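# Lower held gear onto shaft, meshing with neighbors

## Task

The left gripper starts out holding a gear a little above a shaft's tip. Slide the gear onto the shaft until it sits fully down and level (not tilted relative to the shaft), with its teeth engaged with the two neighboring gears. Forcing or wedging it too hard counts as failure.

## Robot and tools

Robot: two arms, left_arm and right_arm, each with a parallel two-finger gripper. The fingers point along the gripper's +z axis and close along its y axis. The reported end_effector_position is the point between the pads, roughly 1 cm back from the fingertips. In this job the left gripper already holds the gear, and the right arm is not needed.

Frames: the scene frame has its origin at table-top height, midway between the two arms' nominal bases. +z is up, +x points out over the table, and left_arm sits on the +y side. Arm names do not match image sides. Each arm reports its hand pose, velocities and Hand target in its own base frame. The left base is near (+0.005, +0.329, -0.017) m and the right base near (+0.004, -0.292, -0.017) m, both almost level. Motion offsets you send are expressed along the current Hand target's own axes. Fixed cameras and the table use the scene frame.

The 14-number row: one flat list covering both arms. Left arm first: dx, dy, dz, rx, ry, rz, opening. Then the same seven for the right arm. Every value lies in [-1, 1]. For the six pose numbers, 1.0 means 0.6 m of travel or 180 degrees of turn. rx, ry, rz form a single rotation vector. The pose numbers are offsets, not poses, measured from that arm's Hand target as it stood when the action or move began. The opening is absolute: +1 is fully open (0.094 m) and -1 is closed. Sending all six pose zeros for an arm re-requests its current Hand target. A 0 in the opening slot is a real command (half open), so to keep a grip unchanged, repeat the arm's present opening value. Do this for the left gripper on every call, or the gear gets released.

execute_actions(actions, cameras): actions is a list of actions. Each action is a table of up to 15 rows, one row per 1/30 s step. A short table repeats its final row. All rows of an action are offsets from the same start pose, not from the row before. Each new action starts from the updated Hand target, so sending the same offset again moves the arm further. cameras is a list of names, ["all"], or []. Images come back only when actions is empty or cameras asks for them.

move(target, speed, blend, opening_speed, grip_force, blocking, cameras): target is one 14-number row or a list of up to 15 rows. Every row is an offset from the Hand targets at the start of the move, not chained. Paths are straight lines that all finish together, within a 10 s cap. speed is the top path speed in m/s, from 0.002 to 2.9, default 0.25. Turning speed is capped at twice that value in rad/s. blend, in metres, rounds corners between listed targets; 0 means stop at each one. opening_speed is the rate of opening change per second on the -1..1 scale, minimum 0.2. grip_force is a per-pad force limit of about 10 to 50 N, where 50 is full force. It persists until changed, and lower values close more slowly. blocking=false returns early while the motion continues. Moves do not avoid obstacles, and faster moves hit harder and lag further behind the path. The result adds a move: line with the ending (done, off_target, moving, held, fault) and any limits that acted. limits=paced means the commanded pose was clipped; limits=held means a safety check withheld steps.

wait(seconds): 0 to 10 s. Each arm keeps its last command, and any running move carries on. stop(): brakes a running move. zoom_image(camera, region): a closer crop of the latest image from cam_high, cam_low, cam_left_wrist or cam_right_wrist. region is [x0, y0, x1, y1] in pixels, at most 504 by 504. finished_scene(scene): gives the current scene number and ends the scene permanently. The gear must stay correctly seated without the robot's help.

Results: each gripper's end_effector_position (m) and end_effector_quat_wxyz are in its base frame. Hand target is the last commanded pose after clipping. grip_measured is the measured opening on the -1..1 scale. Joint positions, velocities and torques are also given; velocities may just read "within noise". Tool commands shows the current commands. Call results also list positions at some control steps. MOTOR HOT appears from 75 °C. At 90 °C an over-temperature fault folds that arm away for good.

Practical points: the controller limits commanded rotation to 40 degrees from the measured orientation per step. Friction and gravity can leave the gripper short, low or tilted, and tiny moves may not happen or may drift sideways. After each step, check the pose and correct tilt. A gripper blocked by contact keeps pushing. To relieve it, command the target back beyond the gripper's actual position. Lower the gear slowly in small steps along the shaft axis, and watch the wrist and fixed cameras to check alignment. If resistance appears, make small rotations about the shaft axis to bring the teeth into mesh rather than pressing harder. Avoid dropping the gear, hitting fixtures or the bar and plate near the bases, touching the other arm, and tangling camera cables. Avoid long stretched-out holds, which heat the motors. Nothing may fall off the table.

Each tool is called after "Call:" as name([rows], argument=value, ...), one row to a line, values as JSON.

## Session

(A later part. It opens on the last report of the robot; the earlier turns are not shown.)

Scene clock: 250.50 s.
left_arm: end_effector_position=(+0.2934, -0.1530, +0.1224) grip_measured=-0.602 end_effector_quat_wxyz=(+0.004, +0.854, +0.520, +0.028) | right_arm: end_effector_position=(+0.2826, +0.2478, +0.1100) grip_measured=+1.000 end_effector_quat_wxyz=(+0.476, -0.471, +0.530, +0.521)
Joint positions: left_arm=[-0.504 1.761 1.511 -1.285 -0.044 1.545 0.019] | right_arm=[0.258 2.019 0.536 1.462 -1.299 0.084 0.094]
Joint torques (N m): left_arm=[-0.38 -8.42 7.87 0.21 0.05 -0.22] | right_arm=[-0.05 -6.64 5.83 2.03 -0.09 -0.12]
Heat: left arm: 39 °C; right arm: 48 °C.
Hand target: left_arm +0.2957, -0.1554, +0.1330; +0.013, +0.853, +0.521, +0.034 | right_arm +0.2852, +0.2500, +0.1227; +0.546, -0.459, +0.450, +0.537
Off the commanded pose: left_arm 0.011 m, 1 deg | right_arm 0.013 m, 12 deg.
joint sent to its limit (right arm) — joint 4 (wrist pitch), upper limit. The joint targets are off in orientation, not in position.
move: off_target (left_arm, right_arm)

Call:
move([
  [0.0006,0.0038,0.016,0,0,0,-1,0,0,0,0,0,0,1],
], speed=0.03, cameras=["cam_low","cam_left_wrist","cam_right_wrist"])

Call:
zoom_image(camera="cam_low", region=[456, 264, 474, 282])

Call:
zoom_image(camera="cam_right_wrist", region=[415, 140, 510, 235])

Scene clock: 267.93 s.
left_arm: end_effector_position=(+0.2946, -0.1536, +0.1225) grip_measured=-0.602 end_effector_quat_wxyz=(+0.007, +0.854, +0.520, +0.029) | right_arm: end_effector_position=(+0.2826, +0.2478, +0.1100) grip_measured=+1.000 end_effector_quat_wxyz=(+0.476, -0.471, +0.530, +0.521)
Joint positions: left_arm=[-0.504 1.761 1.511 -1.28 -0.044 1.545 0.019] | right_arm=[0.258 2.019 0.536 1.462 -1.299 0.084 0.094]
Joint torques (N m): left_arm=[-0.23 -7.47 5.98 0.48 0.06 -0.21] | right_arm=[-0.14 -6.56 5.83 2.03 -0.1 -0.13]
Heat: left arm: 40 °C; right arm: 48 °C.
Hand target: left_arm +0.2985, -0.1560, +0.1236; +0.013, +0.853, +0.521, +0.034 | right_arm +0.2852, +0.2500, +0.1227; +0.546, -0.459, +0.450, +0.537
Off the commanded pose: left_arm 0.005 m, 1 deg | right_arm 0.013 m, 12 deg.
joint sent to its limit (right arm) — joint 4 (wrist pitch), upper limit. The joint targets are off in orientation, not in position.
move: off_target (right_arm)
camera_calibration:
cam_left_wrist: T_world_to_cam=[[-0.922063, 0.382274, -0.0605555, 0.337655], [0.292943, 0.791551, 0.536313, 0.0120643], [0.252951, 0.476775, -0.841844, 0.205542], [0, 0, 0, 1]] pos_world=[0.255813, -0.236623, 0.187011]
cam_right_wrist: T_world_to_cam=[[0.999376, -0.016006, 0.0314819, -0.286296], [0.0186395, -0.518102, -0.855116, 0.257569], [0.0299978, 0.855169, -0.51748, -0.0597111], [0, 0, 0, 1]] pos_world=[0.283107, 0.179928, 0.198365]
Images, in order (width x height): cam_low 896x504, cam_left_wrist 896x504, cam_right_wrist 896x504.

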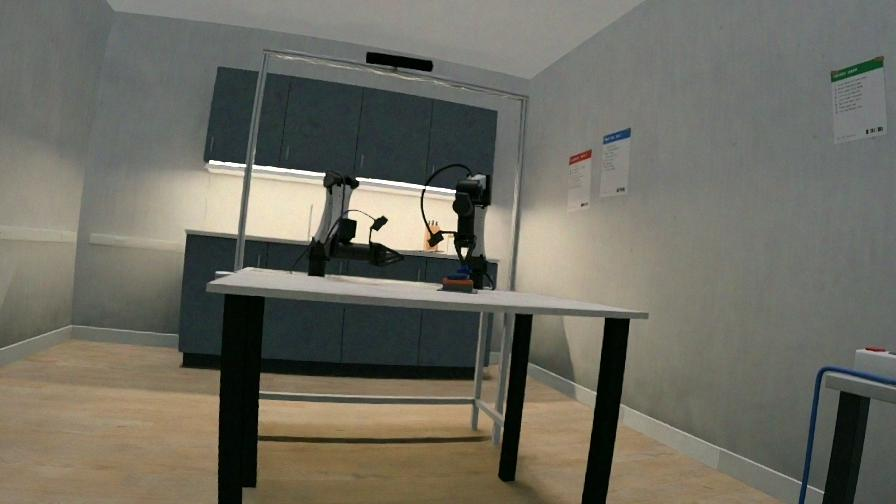

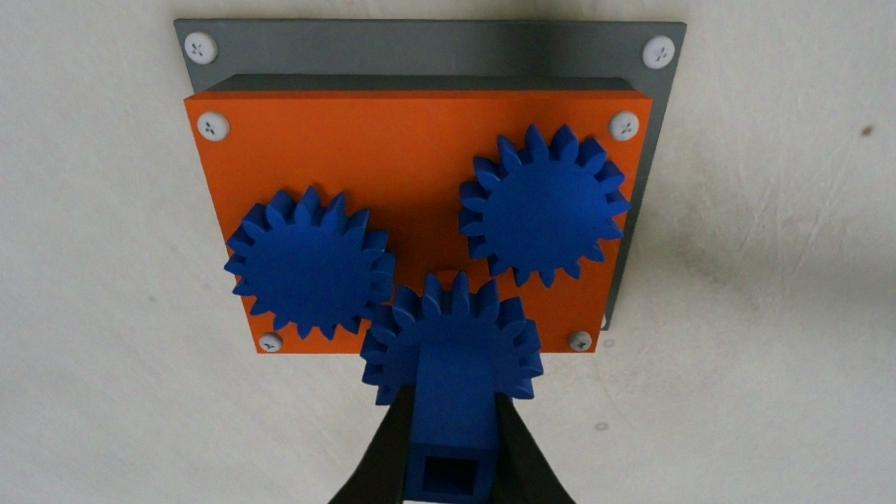

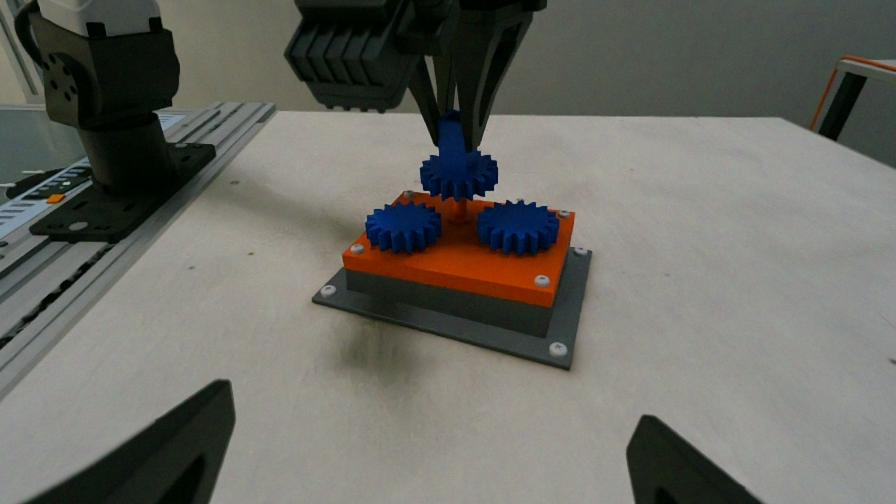

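Scaled by 28.000 from the camera's 896x504 image, which has a finer 1280x720 frame.

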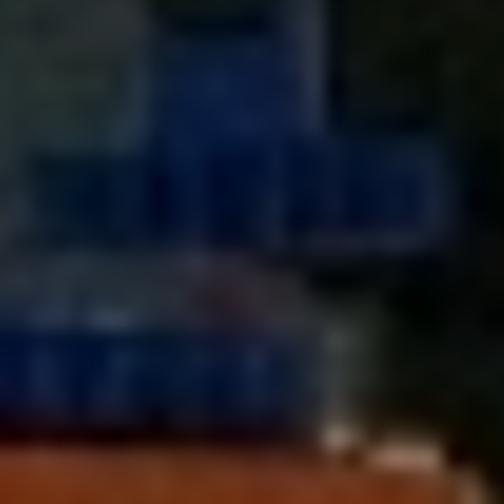

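Scaled by 5.305 from the camera's 896x504 image, which has a finer 1280x720 frame.

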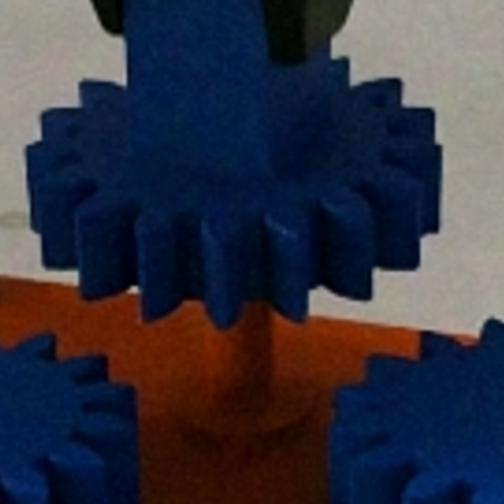

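Call:
move([
  [0.0008,-0.0002,0.011,0,0,0,-1,0,0,0,0,0,0,1],
], speed=0.02)

Scene clock: 274.33 s.
left_arm: end_effector_position=(+0.2982, -0.1556, +0.1205) grip_measured=-0.602 end_effector_quat_wxyz=(+0.014, +0.853, +0.520, +0.033) | right_arm: end_effector_position=(+0.2826, +0.2478, +0.1100) grip_measured=+1.000 end_effector_quat_wxyz=(+0.476, -0.471, +0.530, +0.521)
Joint positions: left_arm=[-0.504 1.761 1.502 -1.254 -0.044 1.545 0.019] | right_arm=[0.258 2.019 0.536 1.462 -1.299 0.084 0.094]
Joint torques (N m): left_arm=[-0.03 -7.36 4.72 0.49 0.07 -0.18] | right_arm=[-0.12 -6.57 5.85 2.03 -0.1 -0.13]
Heat: left arm: 39 °C; right arm: 49 °C.
Hand target: left_arm +0.2991, -0.1555, +0.1170; +0.013, +0.853, +0.521, +0.034 | right_arm +0.2852, +0.2500, +0.1227; +0.546, -0.459, +0.450, +0.537
Off the commanded pose: left_arm 0.004 m, 0 deg | right_arm 0.013 m, 12 deg.
joint sent to its limit (right arm) — joint 4 (wrist pitch), upper limit. The joint targets are off in orientation, not in position.
move: off_target (right_arm)

Call:
move([
  [0.0005,-0.0075,-0.0072,0.0039,-0.0014,0,-1,0,0,0,0,0,0,1],
], speed=0.03)

Scene clock: 288.57 s.
left_arm: end_effector_position=(+0.2983, -0.1556, +0.1205) grip_measured=-0.602 end_effector_quat_wxyz=(+0.014, +0.853, +0.520, +0.033) | right_arm: end_effector_position=(+0.2826, +0.2478, +0.1100) grip_measured=+1.000 end_effector_quat_wxyz=(+0.476, -0.471, +0.530, +0.521)
Joint positions: left_arm=[-0.504 1.761 1.502 -1.254 -0.044 1.545 0.019] | right_arm=[0.258 2.019 0.536 1.462 -1.299 0.084 0.094]
Joint torques (N m): left_arm=[0.2 -7.95 5.37 0.26 0.11 -0.17] | right_arm=[-0.1 -6.6 5.82 2.03 -0.11 -0.12]
Heat: left arm: 39 °C; right arm: 49 °C.
Hand target: left_arm +0.2949, -0.1532, +0.1211; +0.009, +0.853, +0.521, +0.029 | right_arm +0.2852, +0.2500, +0.1227; +0.546, -0.459, +0.450, +0.537
Off the commanded pose: left_arm 0.004 m, 1 deg | right_arm 0.013 m, 12 deg.
joint sent to its limit (right arm) — joint 4 (wrist pitch), upper limit. The joint targets are off in orientation, not in position.
move: off_target (right_arm)

Call:
move([
  [0,0,-0.042,0,0,0,-1,0,0,0,0,0,0,1],
  [0,0,0.0,0,0,0,-1,0,0,0,0,0,0,1],
], speed=0.08, cameras=["cam_low","cam_right_wrist"])

Call:
zoom_image(camera="cam_low", region=[456, 264, 474, 282])

Call:
zoom_image(camera="cam_right_wrist", region=[415, 140, 510, 235])

Scene clock: 300.70 s.
left_arm: end_effector_position=(+0.2938, -0.1532, +0.1221) grip_measured=-0.602 end_effector_quat_wxyz=(+0.005, +0.854, +0.520, +0.028) | right_arm: end_effector_position=(+0.2826, +0.2478, +0.1100) grip_measured=+1.000 end_effector_quat_wxyz=(+0.476, -0.471, +0.530, +0.521)
Joint positions: left_arm=[-0.504 1.761 1.509 -1.282 -0.044 1.545 0.019] | right_arm=[0.258 2.019 0.536 1.462 -1.299 0.084 0.094]
Joint torques (N m): left_arm=[0.21 -7.91 4.79 0.49 0.11 -0.16] | right_arm=[-0.13 -6.56 5.78 2.05 -0.1 -0.12]
Heat: left arm: 39 °C; right arm: 49 °C.
Hand target: left_arm +0.2948, -0.1531, +0.1210; +0.009, +0.853, +0.521, +0.029 | right_arm +0.2852, +0.2500, +0.1227; +0.546, -0.459, +0.450, +0.537
Off the commanded pose: left_arm 0.001 m, 0 deg | right_arm 0.013 m, 12 deg.
joint sent to its limit (right arm) — joint 4 (wrist pitch), upper limit. The joint targets are off in orientation, not in position.
move: off_target (right_arm)
camera_calibration:
cam_right_wrist: T_world_to_cam=[[0.999376, -0.016006, 0.0314819, -0.286296], [0.0186395, -0.518102, -0.855116, 0.257569], [0.0299978, 0.855169, -0.51748, -0.0597111], [0, 0, 0, 1]] pos_world=[0.283107, 0.179928, 0.198365]
Images, in order (width x height): cam_low 896x504, cam_right_wrist 896x504.

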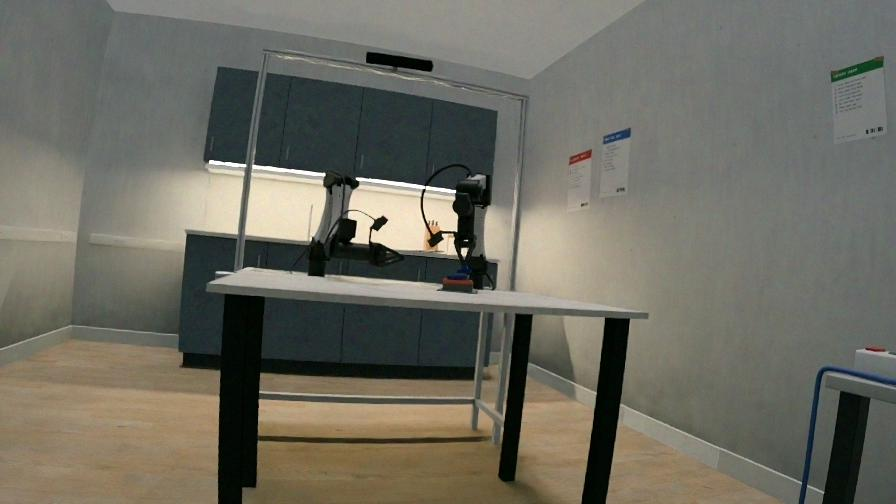

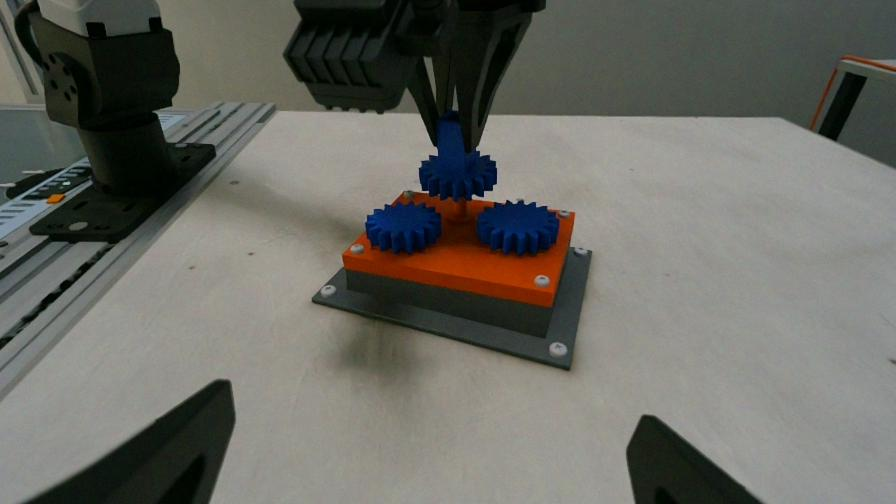

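Scaled by 28.000 from the camera's 896x504 image, which has a finer 1280x720 frame.

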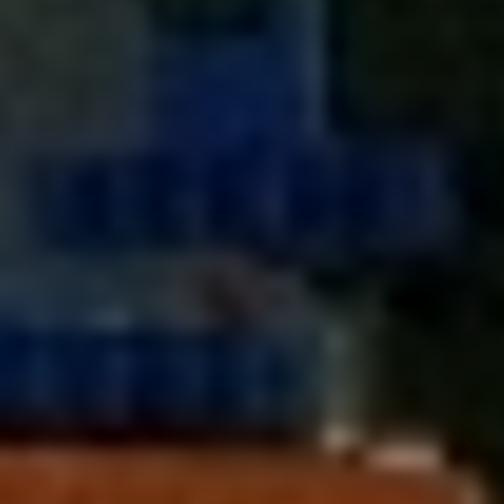

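Scaled by 5.305 from the camera's 896x504 image, which has a finer 1280x720 frame.

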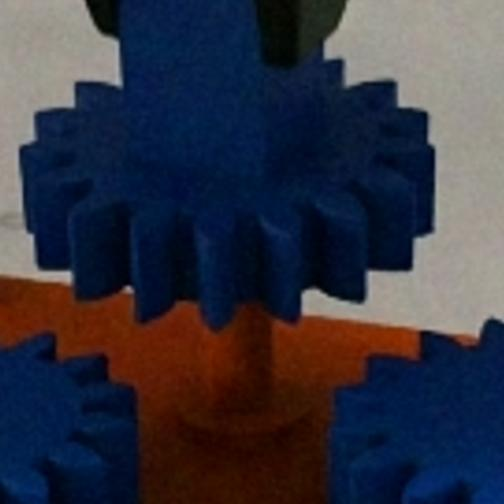

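Call:
move([
  [0.0012,0.0015,-0.03,0,0,0,-1,0,0,0,0,0,0,1],
  [0.0012,0.0015,0.011,0,0,0,-1,0,0,0,0,0,0,1],
], speed=[0.08,0.04], cameras=["cam_low","cam_right_wrist"])

Call:
zoom_image(camera="cam_low", region=[456, 264, 474, 282])

Call:
zoom_image(camera="cam_right_wrist", region=[415, 140, 510, 235])

Scene clock: 317.90 s.
left_arm: end_effector_position=(+0.2935, -0.1530, +0.1184) grip_measured=-0.602 end_effector_quat_wxyz=(+0.004, +0.854, +0.520, +0.028) | right_arm: end_effector_position=(+0.2826, +0.2478, +0.1100) grip_measured=+1.000 end_effector_quat_wxyz=(+0.476, -0.471, +0.530, +0.521)
Joint positions: left_arm=[-0.504 1.761 1.494 -1.269 -0.044 1.545 0.019] | right_arm=[0.258 2.019 0.536 1.462 -1.299 0.084 0.094]
Joint torques (N m): left_arm=[0.4 -7.45 4.4 0.57 0.12 -0.12] | right_arm=[-0.06 -6.63 5.81 2.03 -0.1 -0.13]
Heat: left arm: 39 °C; right arm: 50 °C.
Hand target: left_arm +0.2964, -0.1528, +0.1145; +0.009, +0.853, +0.521, +0.029 | right_arm +0.2852, +0.2500, +0.1227; +0.546, -0.459, +0.450, +0.537
Off the commanded pose: left_arm 0.005 m, 1 deg | right_arm 0.013 m, 12 deg.
joint sent to its limit (right arm) — joint 4 (wrist pitch), upper limit. The joint targets are off in orientation, not in position.
move: off_target (right_arm)
camera_calibration:
cam_right_wrist: T_world_to_cam=[[0.999376, -0.016006, 0.0314819, -0.286296], [0.0186395, -0.518102, -0.855116, 0.257569], [0.0299978, 0.855169, -0.51748, -0.0597111], [0, 0, 0, 1]] pos_world=[0.283107, 0.179928, 0.198365]
Images, in order (width x height): cam_low 896x504, cam_right_wrist 896x504.

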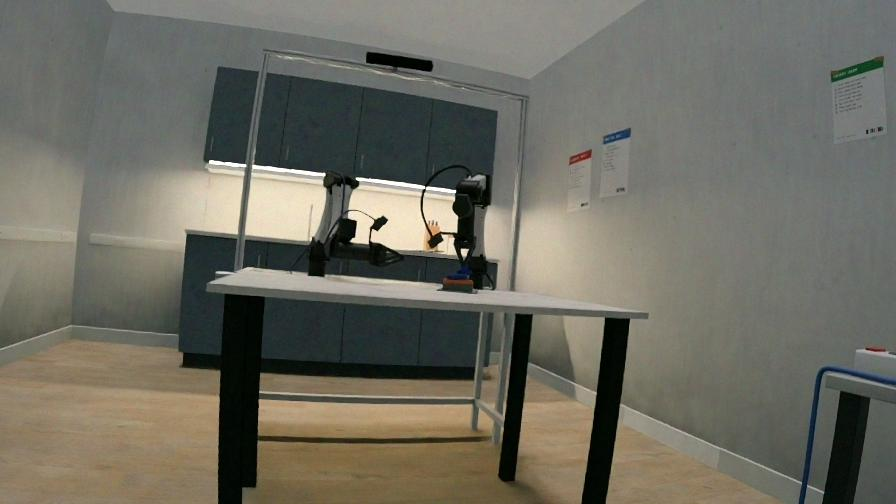

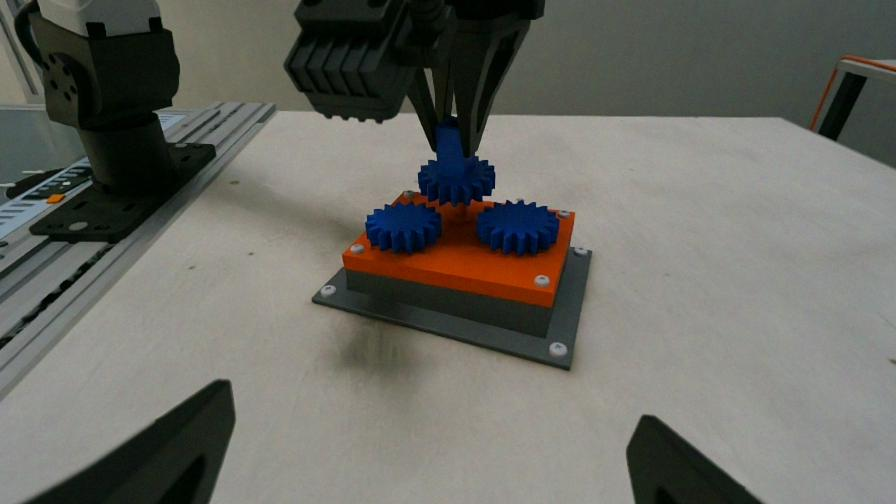

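Scaled by 28.000 from the camera's 896x504 image, which has a finer 1280x720 frame.

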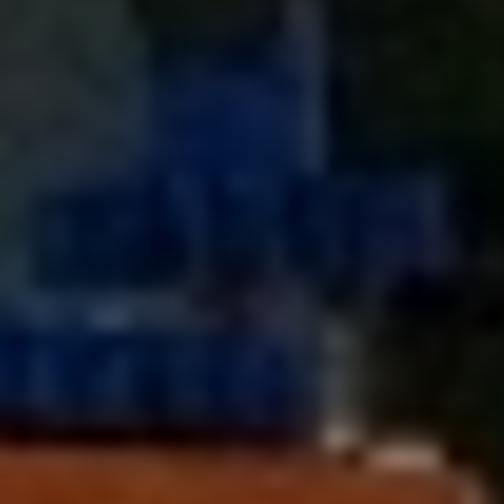

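Scaled by 5.305 from the camera's 896x504 image, which has a finer 1280x720 frame.

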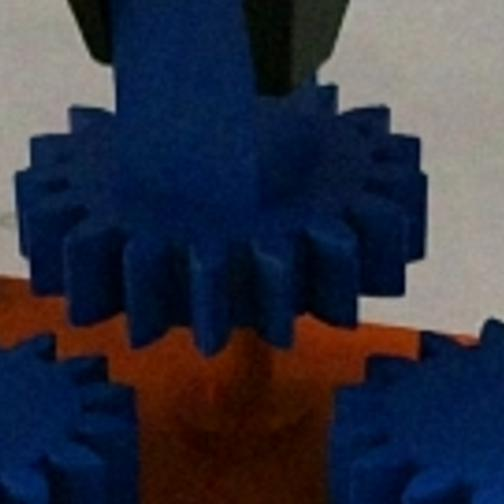

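Call:
move([
  [0.012,0.0235,-0.04,0,0,0,-1,0,0,0,0,0,0,1],
  [0,0,-0.016,0,0,0,-1,0,0,0,0,0,0,1],
], speed=0.08, cameras=["cam_low","cam_right_wrist"])

Call:
zoom_image(camera="cam_low", region=[456, 264, 474, 282])

Call:
zoom_image(camera="cam_right_wrist", region=[415, 140, 510, 235])

Scene clock: 332.33 s.
left_arm: end_effector_position=(+0.2963, -0.1517, +0.1189) grip_measured=-0.602 end_effector_quat_wxyz=(-0.004, +0.854, +0.519, +0.023) | right_arm: end_effector_position=(+0.2826, +0.2478, +0.1100) grip_measured=+1.000 end_effector_quat_wxyz=(+0.476, -0.471, +0.530, +0.521)
Joint positions: left_arm=[-0.496 1.788 1.529 -1.297 -0.043 1.554 0.019] | right_arm=[0.258 2.019 0.536 1.462 -1.299 0.084 0.094]
Joint torques (N m): left_arm=[-0.31 -10.09 4.37 0.44 0.11 -0.21] | right_arm=[-0.1 -6.57 5.83 2.03 -0.11 -0.12]
Heat: left arm: 39 °C; right arm: 50 °C.
Hand target: left_arm +0.2957, -0.1531, +0.1240; +0.009, +0.853, +0.521, +0.028 | right_arm +0.2852, +0.2500, +0.1227; +0.546, -0.459, +0.450, +0.537
Off the commanded pose: left_arm 0.005 m, 2 deg | right_arm 0.013 m, 12 deg.
joint sent to its limit (right arm) — joint 4 (wrist pitch), upper limit. The joint targets are off in orientation, not in position.
move: off_target (right_arm)
camera_calibration:
cam_right_wrist: T_world_to_cam=[[0.999376, -0.016006, 0.0314819, -0.286296], [0.0186395, -0.518102, -0.855116, 0.257569], [0.0299978, 0.855169, -0.51748, -0.0597111], [0, 0, 0, 1]] pos_world=[0.283107, 0.179928, 0.198365]
Images, in order (width x height): cam_low 896x504, cam_right_wrist 896x504.

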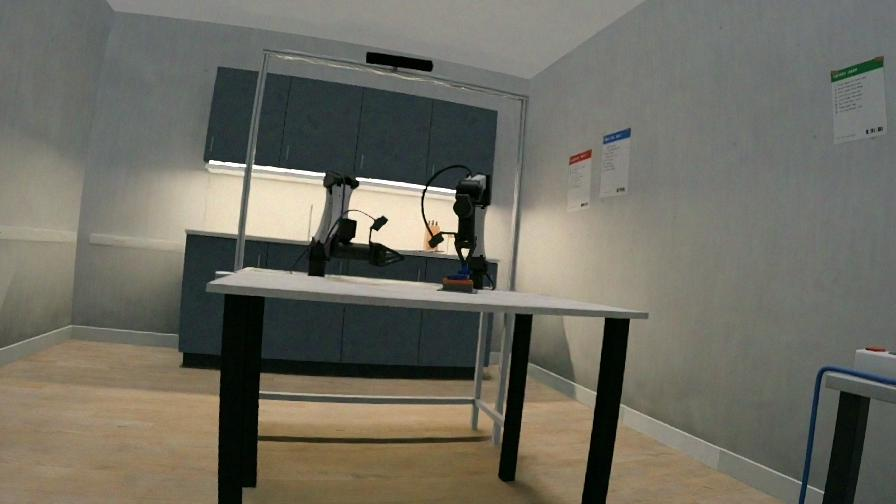

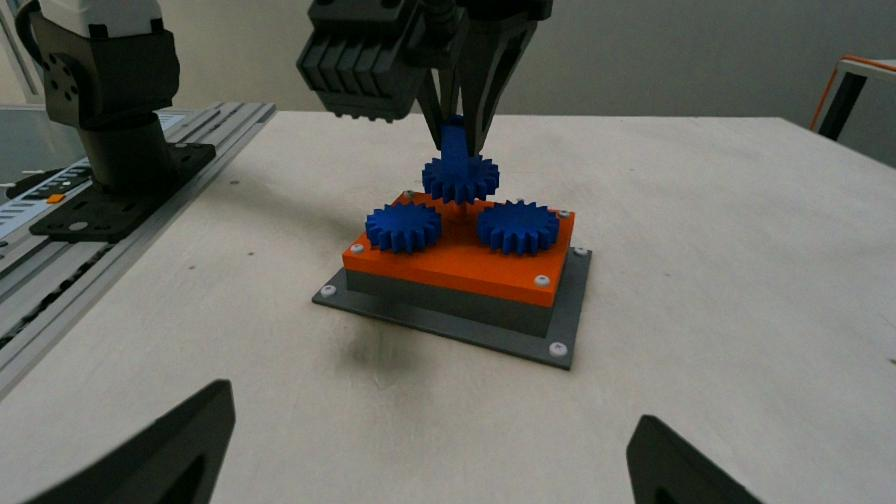

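Scaled by 28.000 from the camera's 896x504 image, which has a finer 1280x720 frame.

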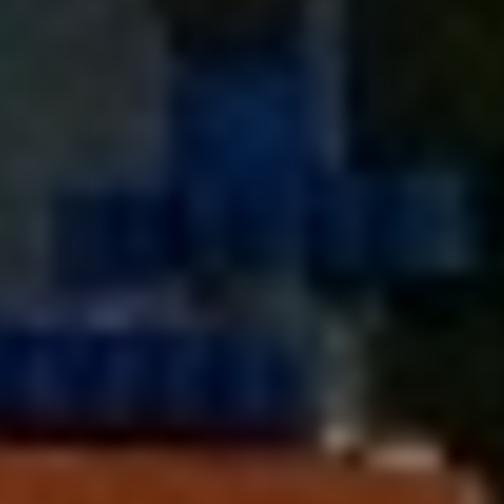

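Scaled by 5.305 from the camera's 896x504 image, which has a finer 1280x720 frame.

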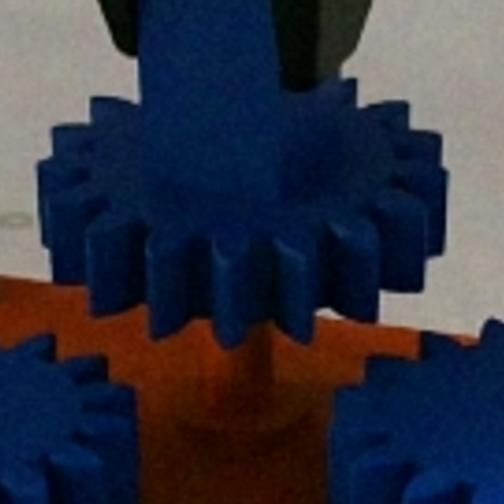

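Call:
move([
  [-0.0007,-0.0012,-0.03,-0.0038,-0.0005,0,-1,0,0,0,0,0,0,1],
  [-0.0007,-0.0012,-0.0035,-0.0038,-0.0005,0,-1,0,0,0,0,0,0,1],
], speed=0.08, cameras=["cam_low","cam_right_wrist"])

Call:
zoom_image(camera="cam_low", region=[456, 264, 474, 282])

Call:
zoom_image(camera="cam_right_wrist", region=[415, 140, 510, 235])

Scene clock: 360.23 s.
left_arm: end_effector_position=(+0.2954, -0.1512, +0.1199) grip_measured=-0.602 end_effector_quat_wxyz=(+0.000, +0.854, +0.520, +0.025) | right_arm: end_effector_position=(+0.2826, +0.2478, +0.1100) grip_measured=+1.000 end_effector_quat_wxyz=(+0.476, -0.471, +0.530, +0.521)
Joint positions: left_arm=[-0.496 1.774 1.516 -1.287 -0.043 1.552 0.019] | right_arm=[0.258 2.019 0.536 1.462 -1.299 0.084 0.094]
Joint torques (N m): left_arm=[-0.38 -10.03 4.75 0.44 0.13 -0.21] | right_arm=[-0.13 -6.58 5.87 2.03 -0.11 -0.13]
Heat: left arm: 41 °C; right arm: 50 °C.
Hand target: left_arm +0.2949, -0.1532, +0.1261; +0.015, +0.853, +0.521, +0.031 | right_arm +0.2852, +0.2500, +0.1227; +0.546, -0.459, +0.450, +0.537
Off the commanded pose: left_arm 0.006 m, 2 deg | right_arm 0.013 m, 12 deg.
joint sent to its limit (right arm) — joint 4 (wrist pitch), upper limit. The joint targets are off in orientation, not in position.
move: off_target (right_arm)
camera_calibration:
cam_right_wrist: T_world_to_cam=[[0.999376, -0.016006, 0.0314819, -0.286296], [0.0186395, -0.518102, -0.855116, 0.257569], [0.0299978, 0.855169, -0.51748, -0.0597111], [0, 0, 0, 1]] pos_world=[0.283107, 0.179928, 0.198365]
Images, in order (width x height): cam_low 896x504, cam_right_wrist 896x504.

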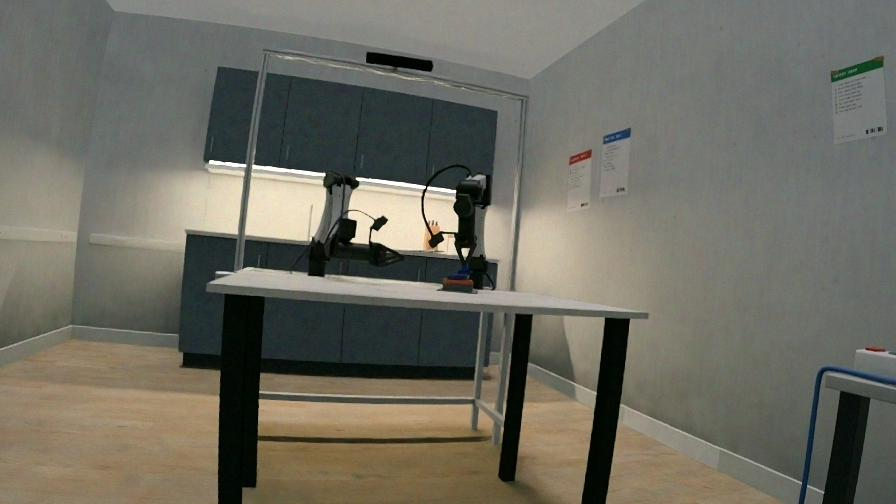

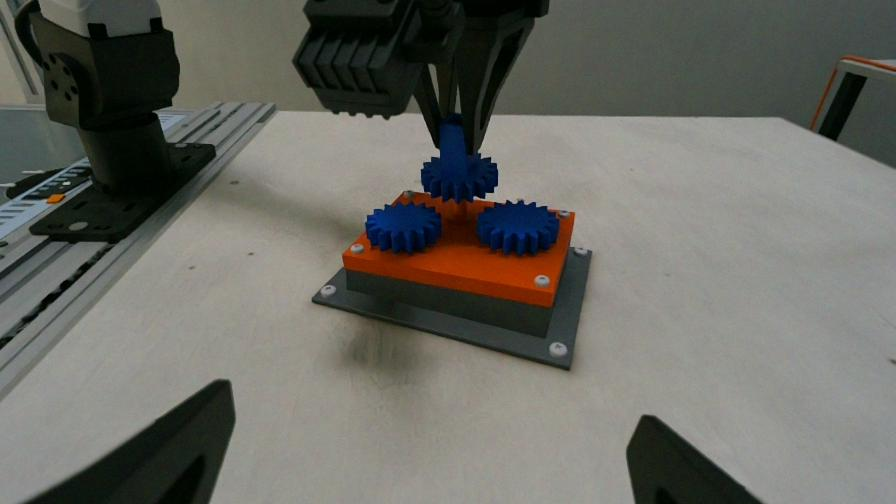

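Scaled by 28.000 from the camera's 896x504 image, which has a finer 1280x720 frame.

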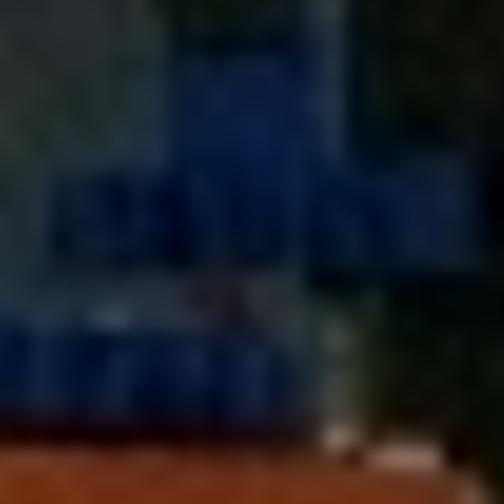

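Scaled by 5.305 from the camera's 896x504 image, which has a finer 1280x720 frame.

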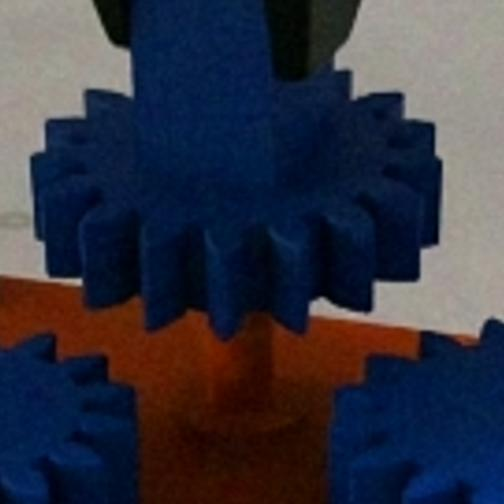

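Call:
move([
  [-0.0025,0.0007,-0.025,-0.003,-0.0007,0,-1,0,0,0,0,0,0,1],
  [-0.0025,0.0007,0.009,-0.003,-0.0007,0,-1,0,0,0,0,0,0,1],
], speed=[0.08,0.05], cameras=["cam_low","cam_right_wrist"])

Call:
zoom_image(camera="cam_low", region=[456, 264, 474, 282])

Call:
zoom_image(camera="cam_right_wrist", region=[415, 140, 510, 235])

Scene clock: 384.57 s.
left_arm: end_effector_position=(+0.2944, -0.1524, +0.1183) grip_measured=-0.602 end_effector_quat_wxyz=(+0.006, +0.854, +0.520, +0.028) | right_arm: end_effector_position=(+0.2826, +0.2478, +0.1100) grip_measured=+1.000 end_effector_quat_wxyz=(+0.476, -0.471, +0.530, +0.521)
Joint positions: left_arm=[-0.501 1.761 1.494 -1.266 -0.043 1.548 0.019] | right_arm=[0.258 2.019 0.536 1.462 -1.299 0.084 0.094]
Joint torques (N m): left_arm=[-0.23 -9.33 4.23 0.56 0.15 -0.21] | right_arm=[-0.1 -6.53 5.86 2.03 -0.1 -0.14]
Heat: left arm: 45 °C; right arm: 51 °C.
Hand target: left_arm +0.2949, -0.1547, +0.1207; +0.019, +0.853, +0.520, +0.033 | right_arm +0.2852, +0.2500, +0.1227; +0.546, -0.459, +0.450, +0.537
Off the commanded pose: left_arm 0.003 m, 2 deg | right_arm 0.013 m, 12 deg.
joint sent to its limit (right arm) — joint 4 (wrist pitch), upper limit. The joint targets are off in orientation, not in position.
move: off_target (right_arm)
camera_calibration:
cam_right_wrist: T_world_to_cam=[[0.999376, -0.016006, 0.0314819, -0.286296], [0.0186395, -0.518102, -0.855116, 0.257569], [0.0299978, 0.855169, -0.51748, -0.0597111], [0, 0, 0, 1]] pos_world=[0.283107, 0.179928, 0.198365]
Images, in order (width x height): cam_low 896x504, cam_right_wrist 896x504.

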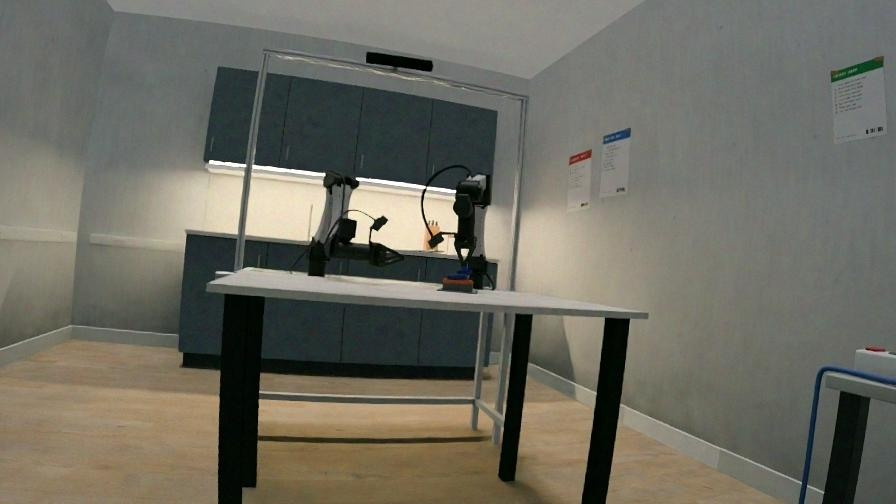

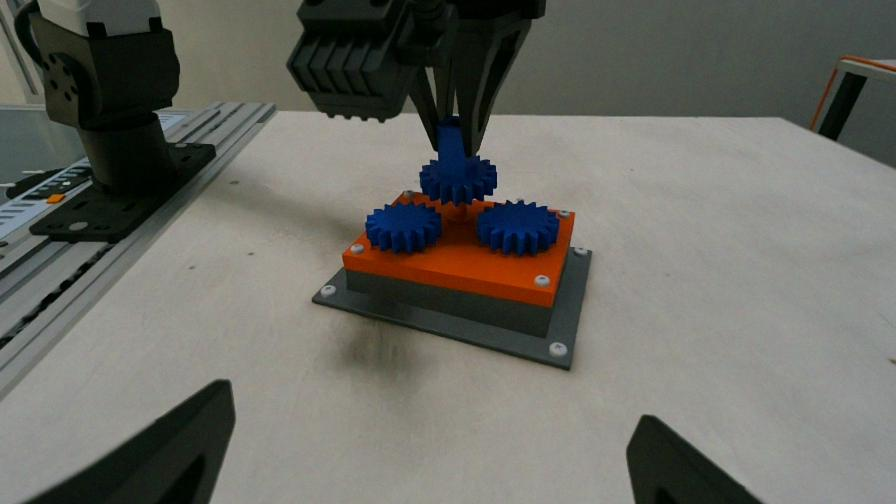

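Scaled by 28.000 from the camera's 896x504 image, which has a finer 1280x720 frame.

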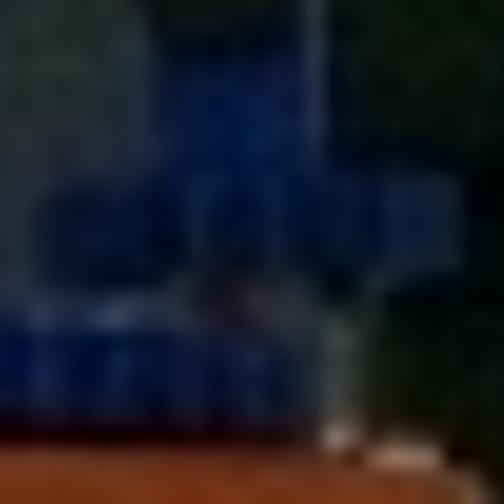

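Scaled by 5.305 from the camera's 896x504 image, which has a finer 1280x720 frame.

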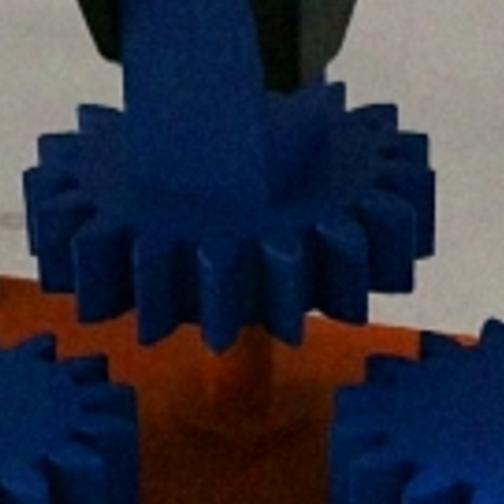

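Call:
move([
  [-0.0004,0.0021,-0.034,0,0,0,-1,0,0,0,0,0,0,1],
  [-0.0004,0.0021,0.001,0,0,0,-1,0,0,0,0,0,0,1],
], speed=[0.08,0.05], cameras=["cam_low","cam_right_wrist"])

Call:
zoom_image(camera="cam_low", region=[456, 264, 474, 282])

Call:
zoom_image(camera="cam_right_wrist", region=[415, 140, 510, 235])

Scene clock: 409.83 s.
left_arm: end_effector_position=(+0.2961, -0.1534, +0.1186) grip_measured=-0.602 end_effector_quat_wxyz=(+0.009, +0.854, +0.520, +0.030) | right_arm: end_effector_position=(+0.2826, +0.2478, +0.1100) grip_measured=+1.000 end_effector_quat_wxyz=(+0.476, -0.471, +0.530, +0.521)
Joint positions: left_arm=[-0.501 1.761 1.494 -1.259 -0.043 1.548 0.019] | right_arm=[0.258 2.019 0.536 1.462 -1.299 0.084 0.094]
Joint torques (N m): left_arm=[-0.32 -8.91 4.42 0.52 0.15 -0.19] | right_arm=[-0.05 -6.57 5.81 2.03 -0.1 -0.11]
Heat: left arm: 43 °C; right arm: 51 °C.
Hand target: left_arm +0.2959, -0.1554, +0.1201; +0.019, +0.853, +0.520, +0.032 | right_arm +0.2852, +0.2500, +0.1227; +0.546, -0.459, +0.450, +0.537
Off the commanded pose: left_arm 0.003 m, 1 deg | right_arm 0.013 m, 12 deg.
joint sent to its limit (right arm) — joint 4 (wrist pitch), upper limit. The joint targets are off in orientation, not in position.
move: off_target (right_arm)
camera_calibration:
cam_right_wrist: T_world_to_cam=[[0.999376, -0.016006, 0.0314819, -0.286296], [0.0186395, -0.518102, -0.855116, 0.257569], [0.0299978, 0.855169, -0.51748, -0.0597111], [0, 0, 0, 1]] pos_world=[0.283107, 0.179928, 0.198365]
Images, in order (width x height): cam_low 896x504, cam_right_wrist 896x504.

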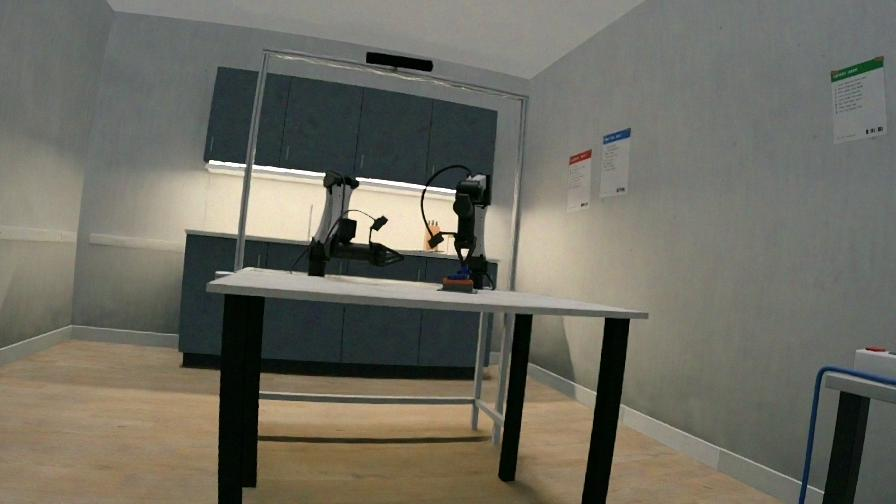

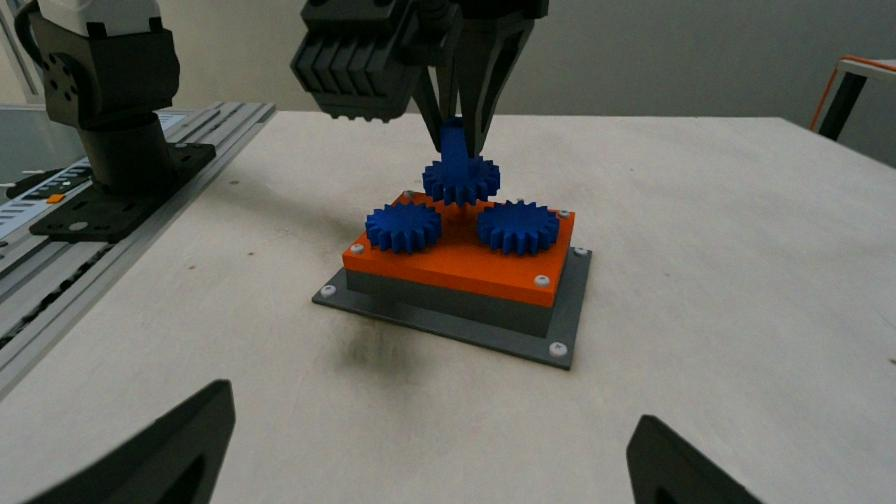

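Scaled by 28.000 from the camera's 896x504 image, which has a finer 1280x720 frame.

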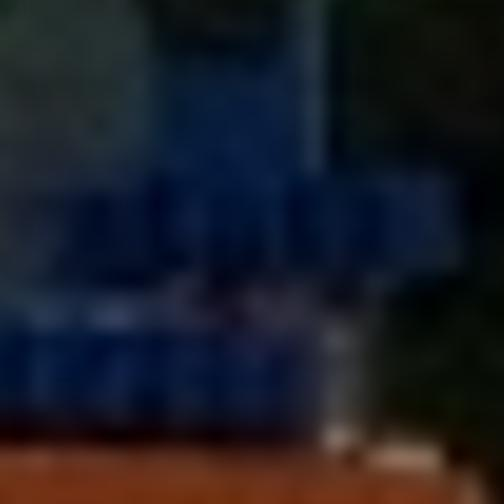

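Scaled by 5.305 from the camera's 896x504 image, which has a finer 1280x720 frame.

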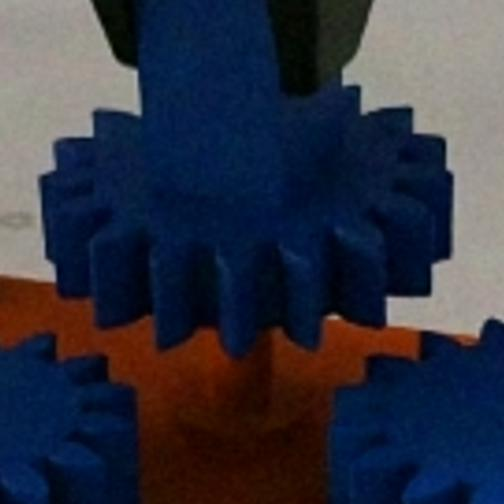

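Call:
move([
  [0,-0.0012,-0.034,0,0,0,-1,0,0,0,0,0,0,1],
  [0,-0.0012,0.003,0,0,0,-1,0,0,0,0,0,0,1],
], speed=[0.08,0.05])

Scene clock: 424.73 s.
left_arm: end_effector_position=(+0.2943, -0.1524, +0.1182) grip_measured=-0.602 end_effector_quat_wxyz=(+0.006, +0.854, +0.520, +0.029) | right_arm: end_effector_position=(+0.2826, +0.2478, +0.1100) grip_measured=+1.000 end_effector_quat_wxyz=(+0.476, -0.471, +0.530, +0.521)
Joint positions: left_arm=[-0.501 1.758 1.49 -1.263 -0.043 1.548 0.019] | right_arm=[0.258 2.019 0.536 1.462 -1.299 0.084 0.094]
Joint torques (N m): left_arm=[-0.29 -8.9 4.08 0.63 0.15 -0.19] | right_arm=[-0.14 -6.63 5.86 2.03 -0.1 -0.14]
Heat: left arm: 42 °C; right arm: 51 °C.
Hand target: left_arm +0.2954, -0.1550, +0.1183; +0.019, +0.853, +0.520, +0.033 | right_arm +0.2852, +0.2500, +0.1227; +0.546, -0.459, +0.450, +0.537
Off the commanded pose: left_arm 0.003 m, 2 deg | right_arm 0.013 m, 12 deg.
joint sent to its limit (right arm) — joint 4 (wrist pitch), upper limit. The joint targets are off in orientation, not in position.
move: off_target (right_arm)

Call:
move([
  [-0.0006,0.0046,0,0,0,0,-1,0,0,0,0,0,0,1],
  [0.002,0.0046,0,0,0,0,-1,0,0,0,0,0,0,1],
  [-0.0055,0.0035,0,0,0,0,-1,0,0,0,0,0,0,1],
], speed=0.02, blend=0.0005)

Scene clock: 434.17 s.
left_arm: end_effector_position=(+0.2933, -0.1544, +0.1182) grip_measured=-0.602 end_effector_quat_wxyz=(+0.007, +0.854, +0.520, +0.029) | right_arm: end_effector_position=(+0.2826, +0.2478, +0.1100) grip_measured=+1.000 end_effector_quat_wxyz=(+0.476, -0.471, +0.530, +0.521)
Joint positions: left_arm=[-0.507 1.758 1.49 -1.262 -0.043 1.541 0.019] | right_arm=[0.258 2.019 0.536 1.462 -1.299 0.084 0.094]
Joint torques (N m): left_arm=[-0.53 -8.2 4.83 0.6 0.15 -0.22] | right_arm=[-0.14 -6.57 5.85 2.04 -0.09 -0.13]
Heat: left arm: 43 °C; right arm: 51 °C.
Hand target: left_arm +0.2959, -0.1590, +0.1183; +0.019, +0.853, +0.520, +0.033 | right_arm +0.2852, +0.2500, +0.1227; +0.546, -0.459, +0.450, +0.537
Off the commanded pose: left_arm 0.005 m, 1 deg | right_arm 0.013 m, 12 deg.
joint sent to its limit (right arm) — joint 4 (wrist pitch), upper limit. The joint targets are off in orientation, not in position.
move: off_target (right_arm)

Call:
move([
  [0.0116,-0.006,-0.034,0,0,0,-1,0,0,0,0,0,0,1],
  [0.006,-0.0035,-0.03,0,0,0,-1,0,0,0,0,0,0,1],
  [0.006,-0.0035,0.0,0,0,0,-1,0,0,0,0,0,0,1],
], speed=[0.08,0.08,0.05])

Scene clock: 456.10 s.
left_arm: end_effector_position=(+0.2948, -0.1527, +0.1183) grip_measured=-0.602 end_effector_quat_wxyz=(+0.008, +0.852, +0.523, +0.030) | right_arm: end_effector_position=(+0.2826, +0.2478, +0.1100) grip_measured=+1.000 end_effector_quat_wxyz=(+0.476, -0.471, +0.530, +0.521)
Joint positions: left_arm=[-0.501 1.758 1.49 -1.259 -0.043 1.541 0.019] | right_arm=[0.258 2.019 0.536 1.462 -1.299 0.084 0.094]
Joint torques (N m): left_arm=[-0.18 -8.84 4.07 0.59 0.14 -0.13] | right_arm=[-0.09 -6.58 5.81 2.04 -0.11 -0.14]
Heat: left arm: 43 °C; right arm: 52 °C.
Hand target: left_arm +0.2956, -0.1547, +0.1183; +0.019, +0.853, +0.520, +0.033 | right_arm +0.2852, +0.2500, +0.1227; +0.546, -0.459, +0.450, +0.537
Off the commanded pose: left_arm 0.002 m, 1 deg | right_arm 0.013 m, 12 deg.
joint sent to its limit (right arm) — joint 4 (wrist pitch), upper limit. The joint targets are off in orientation, not in position.
move: off_target (right_arm)


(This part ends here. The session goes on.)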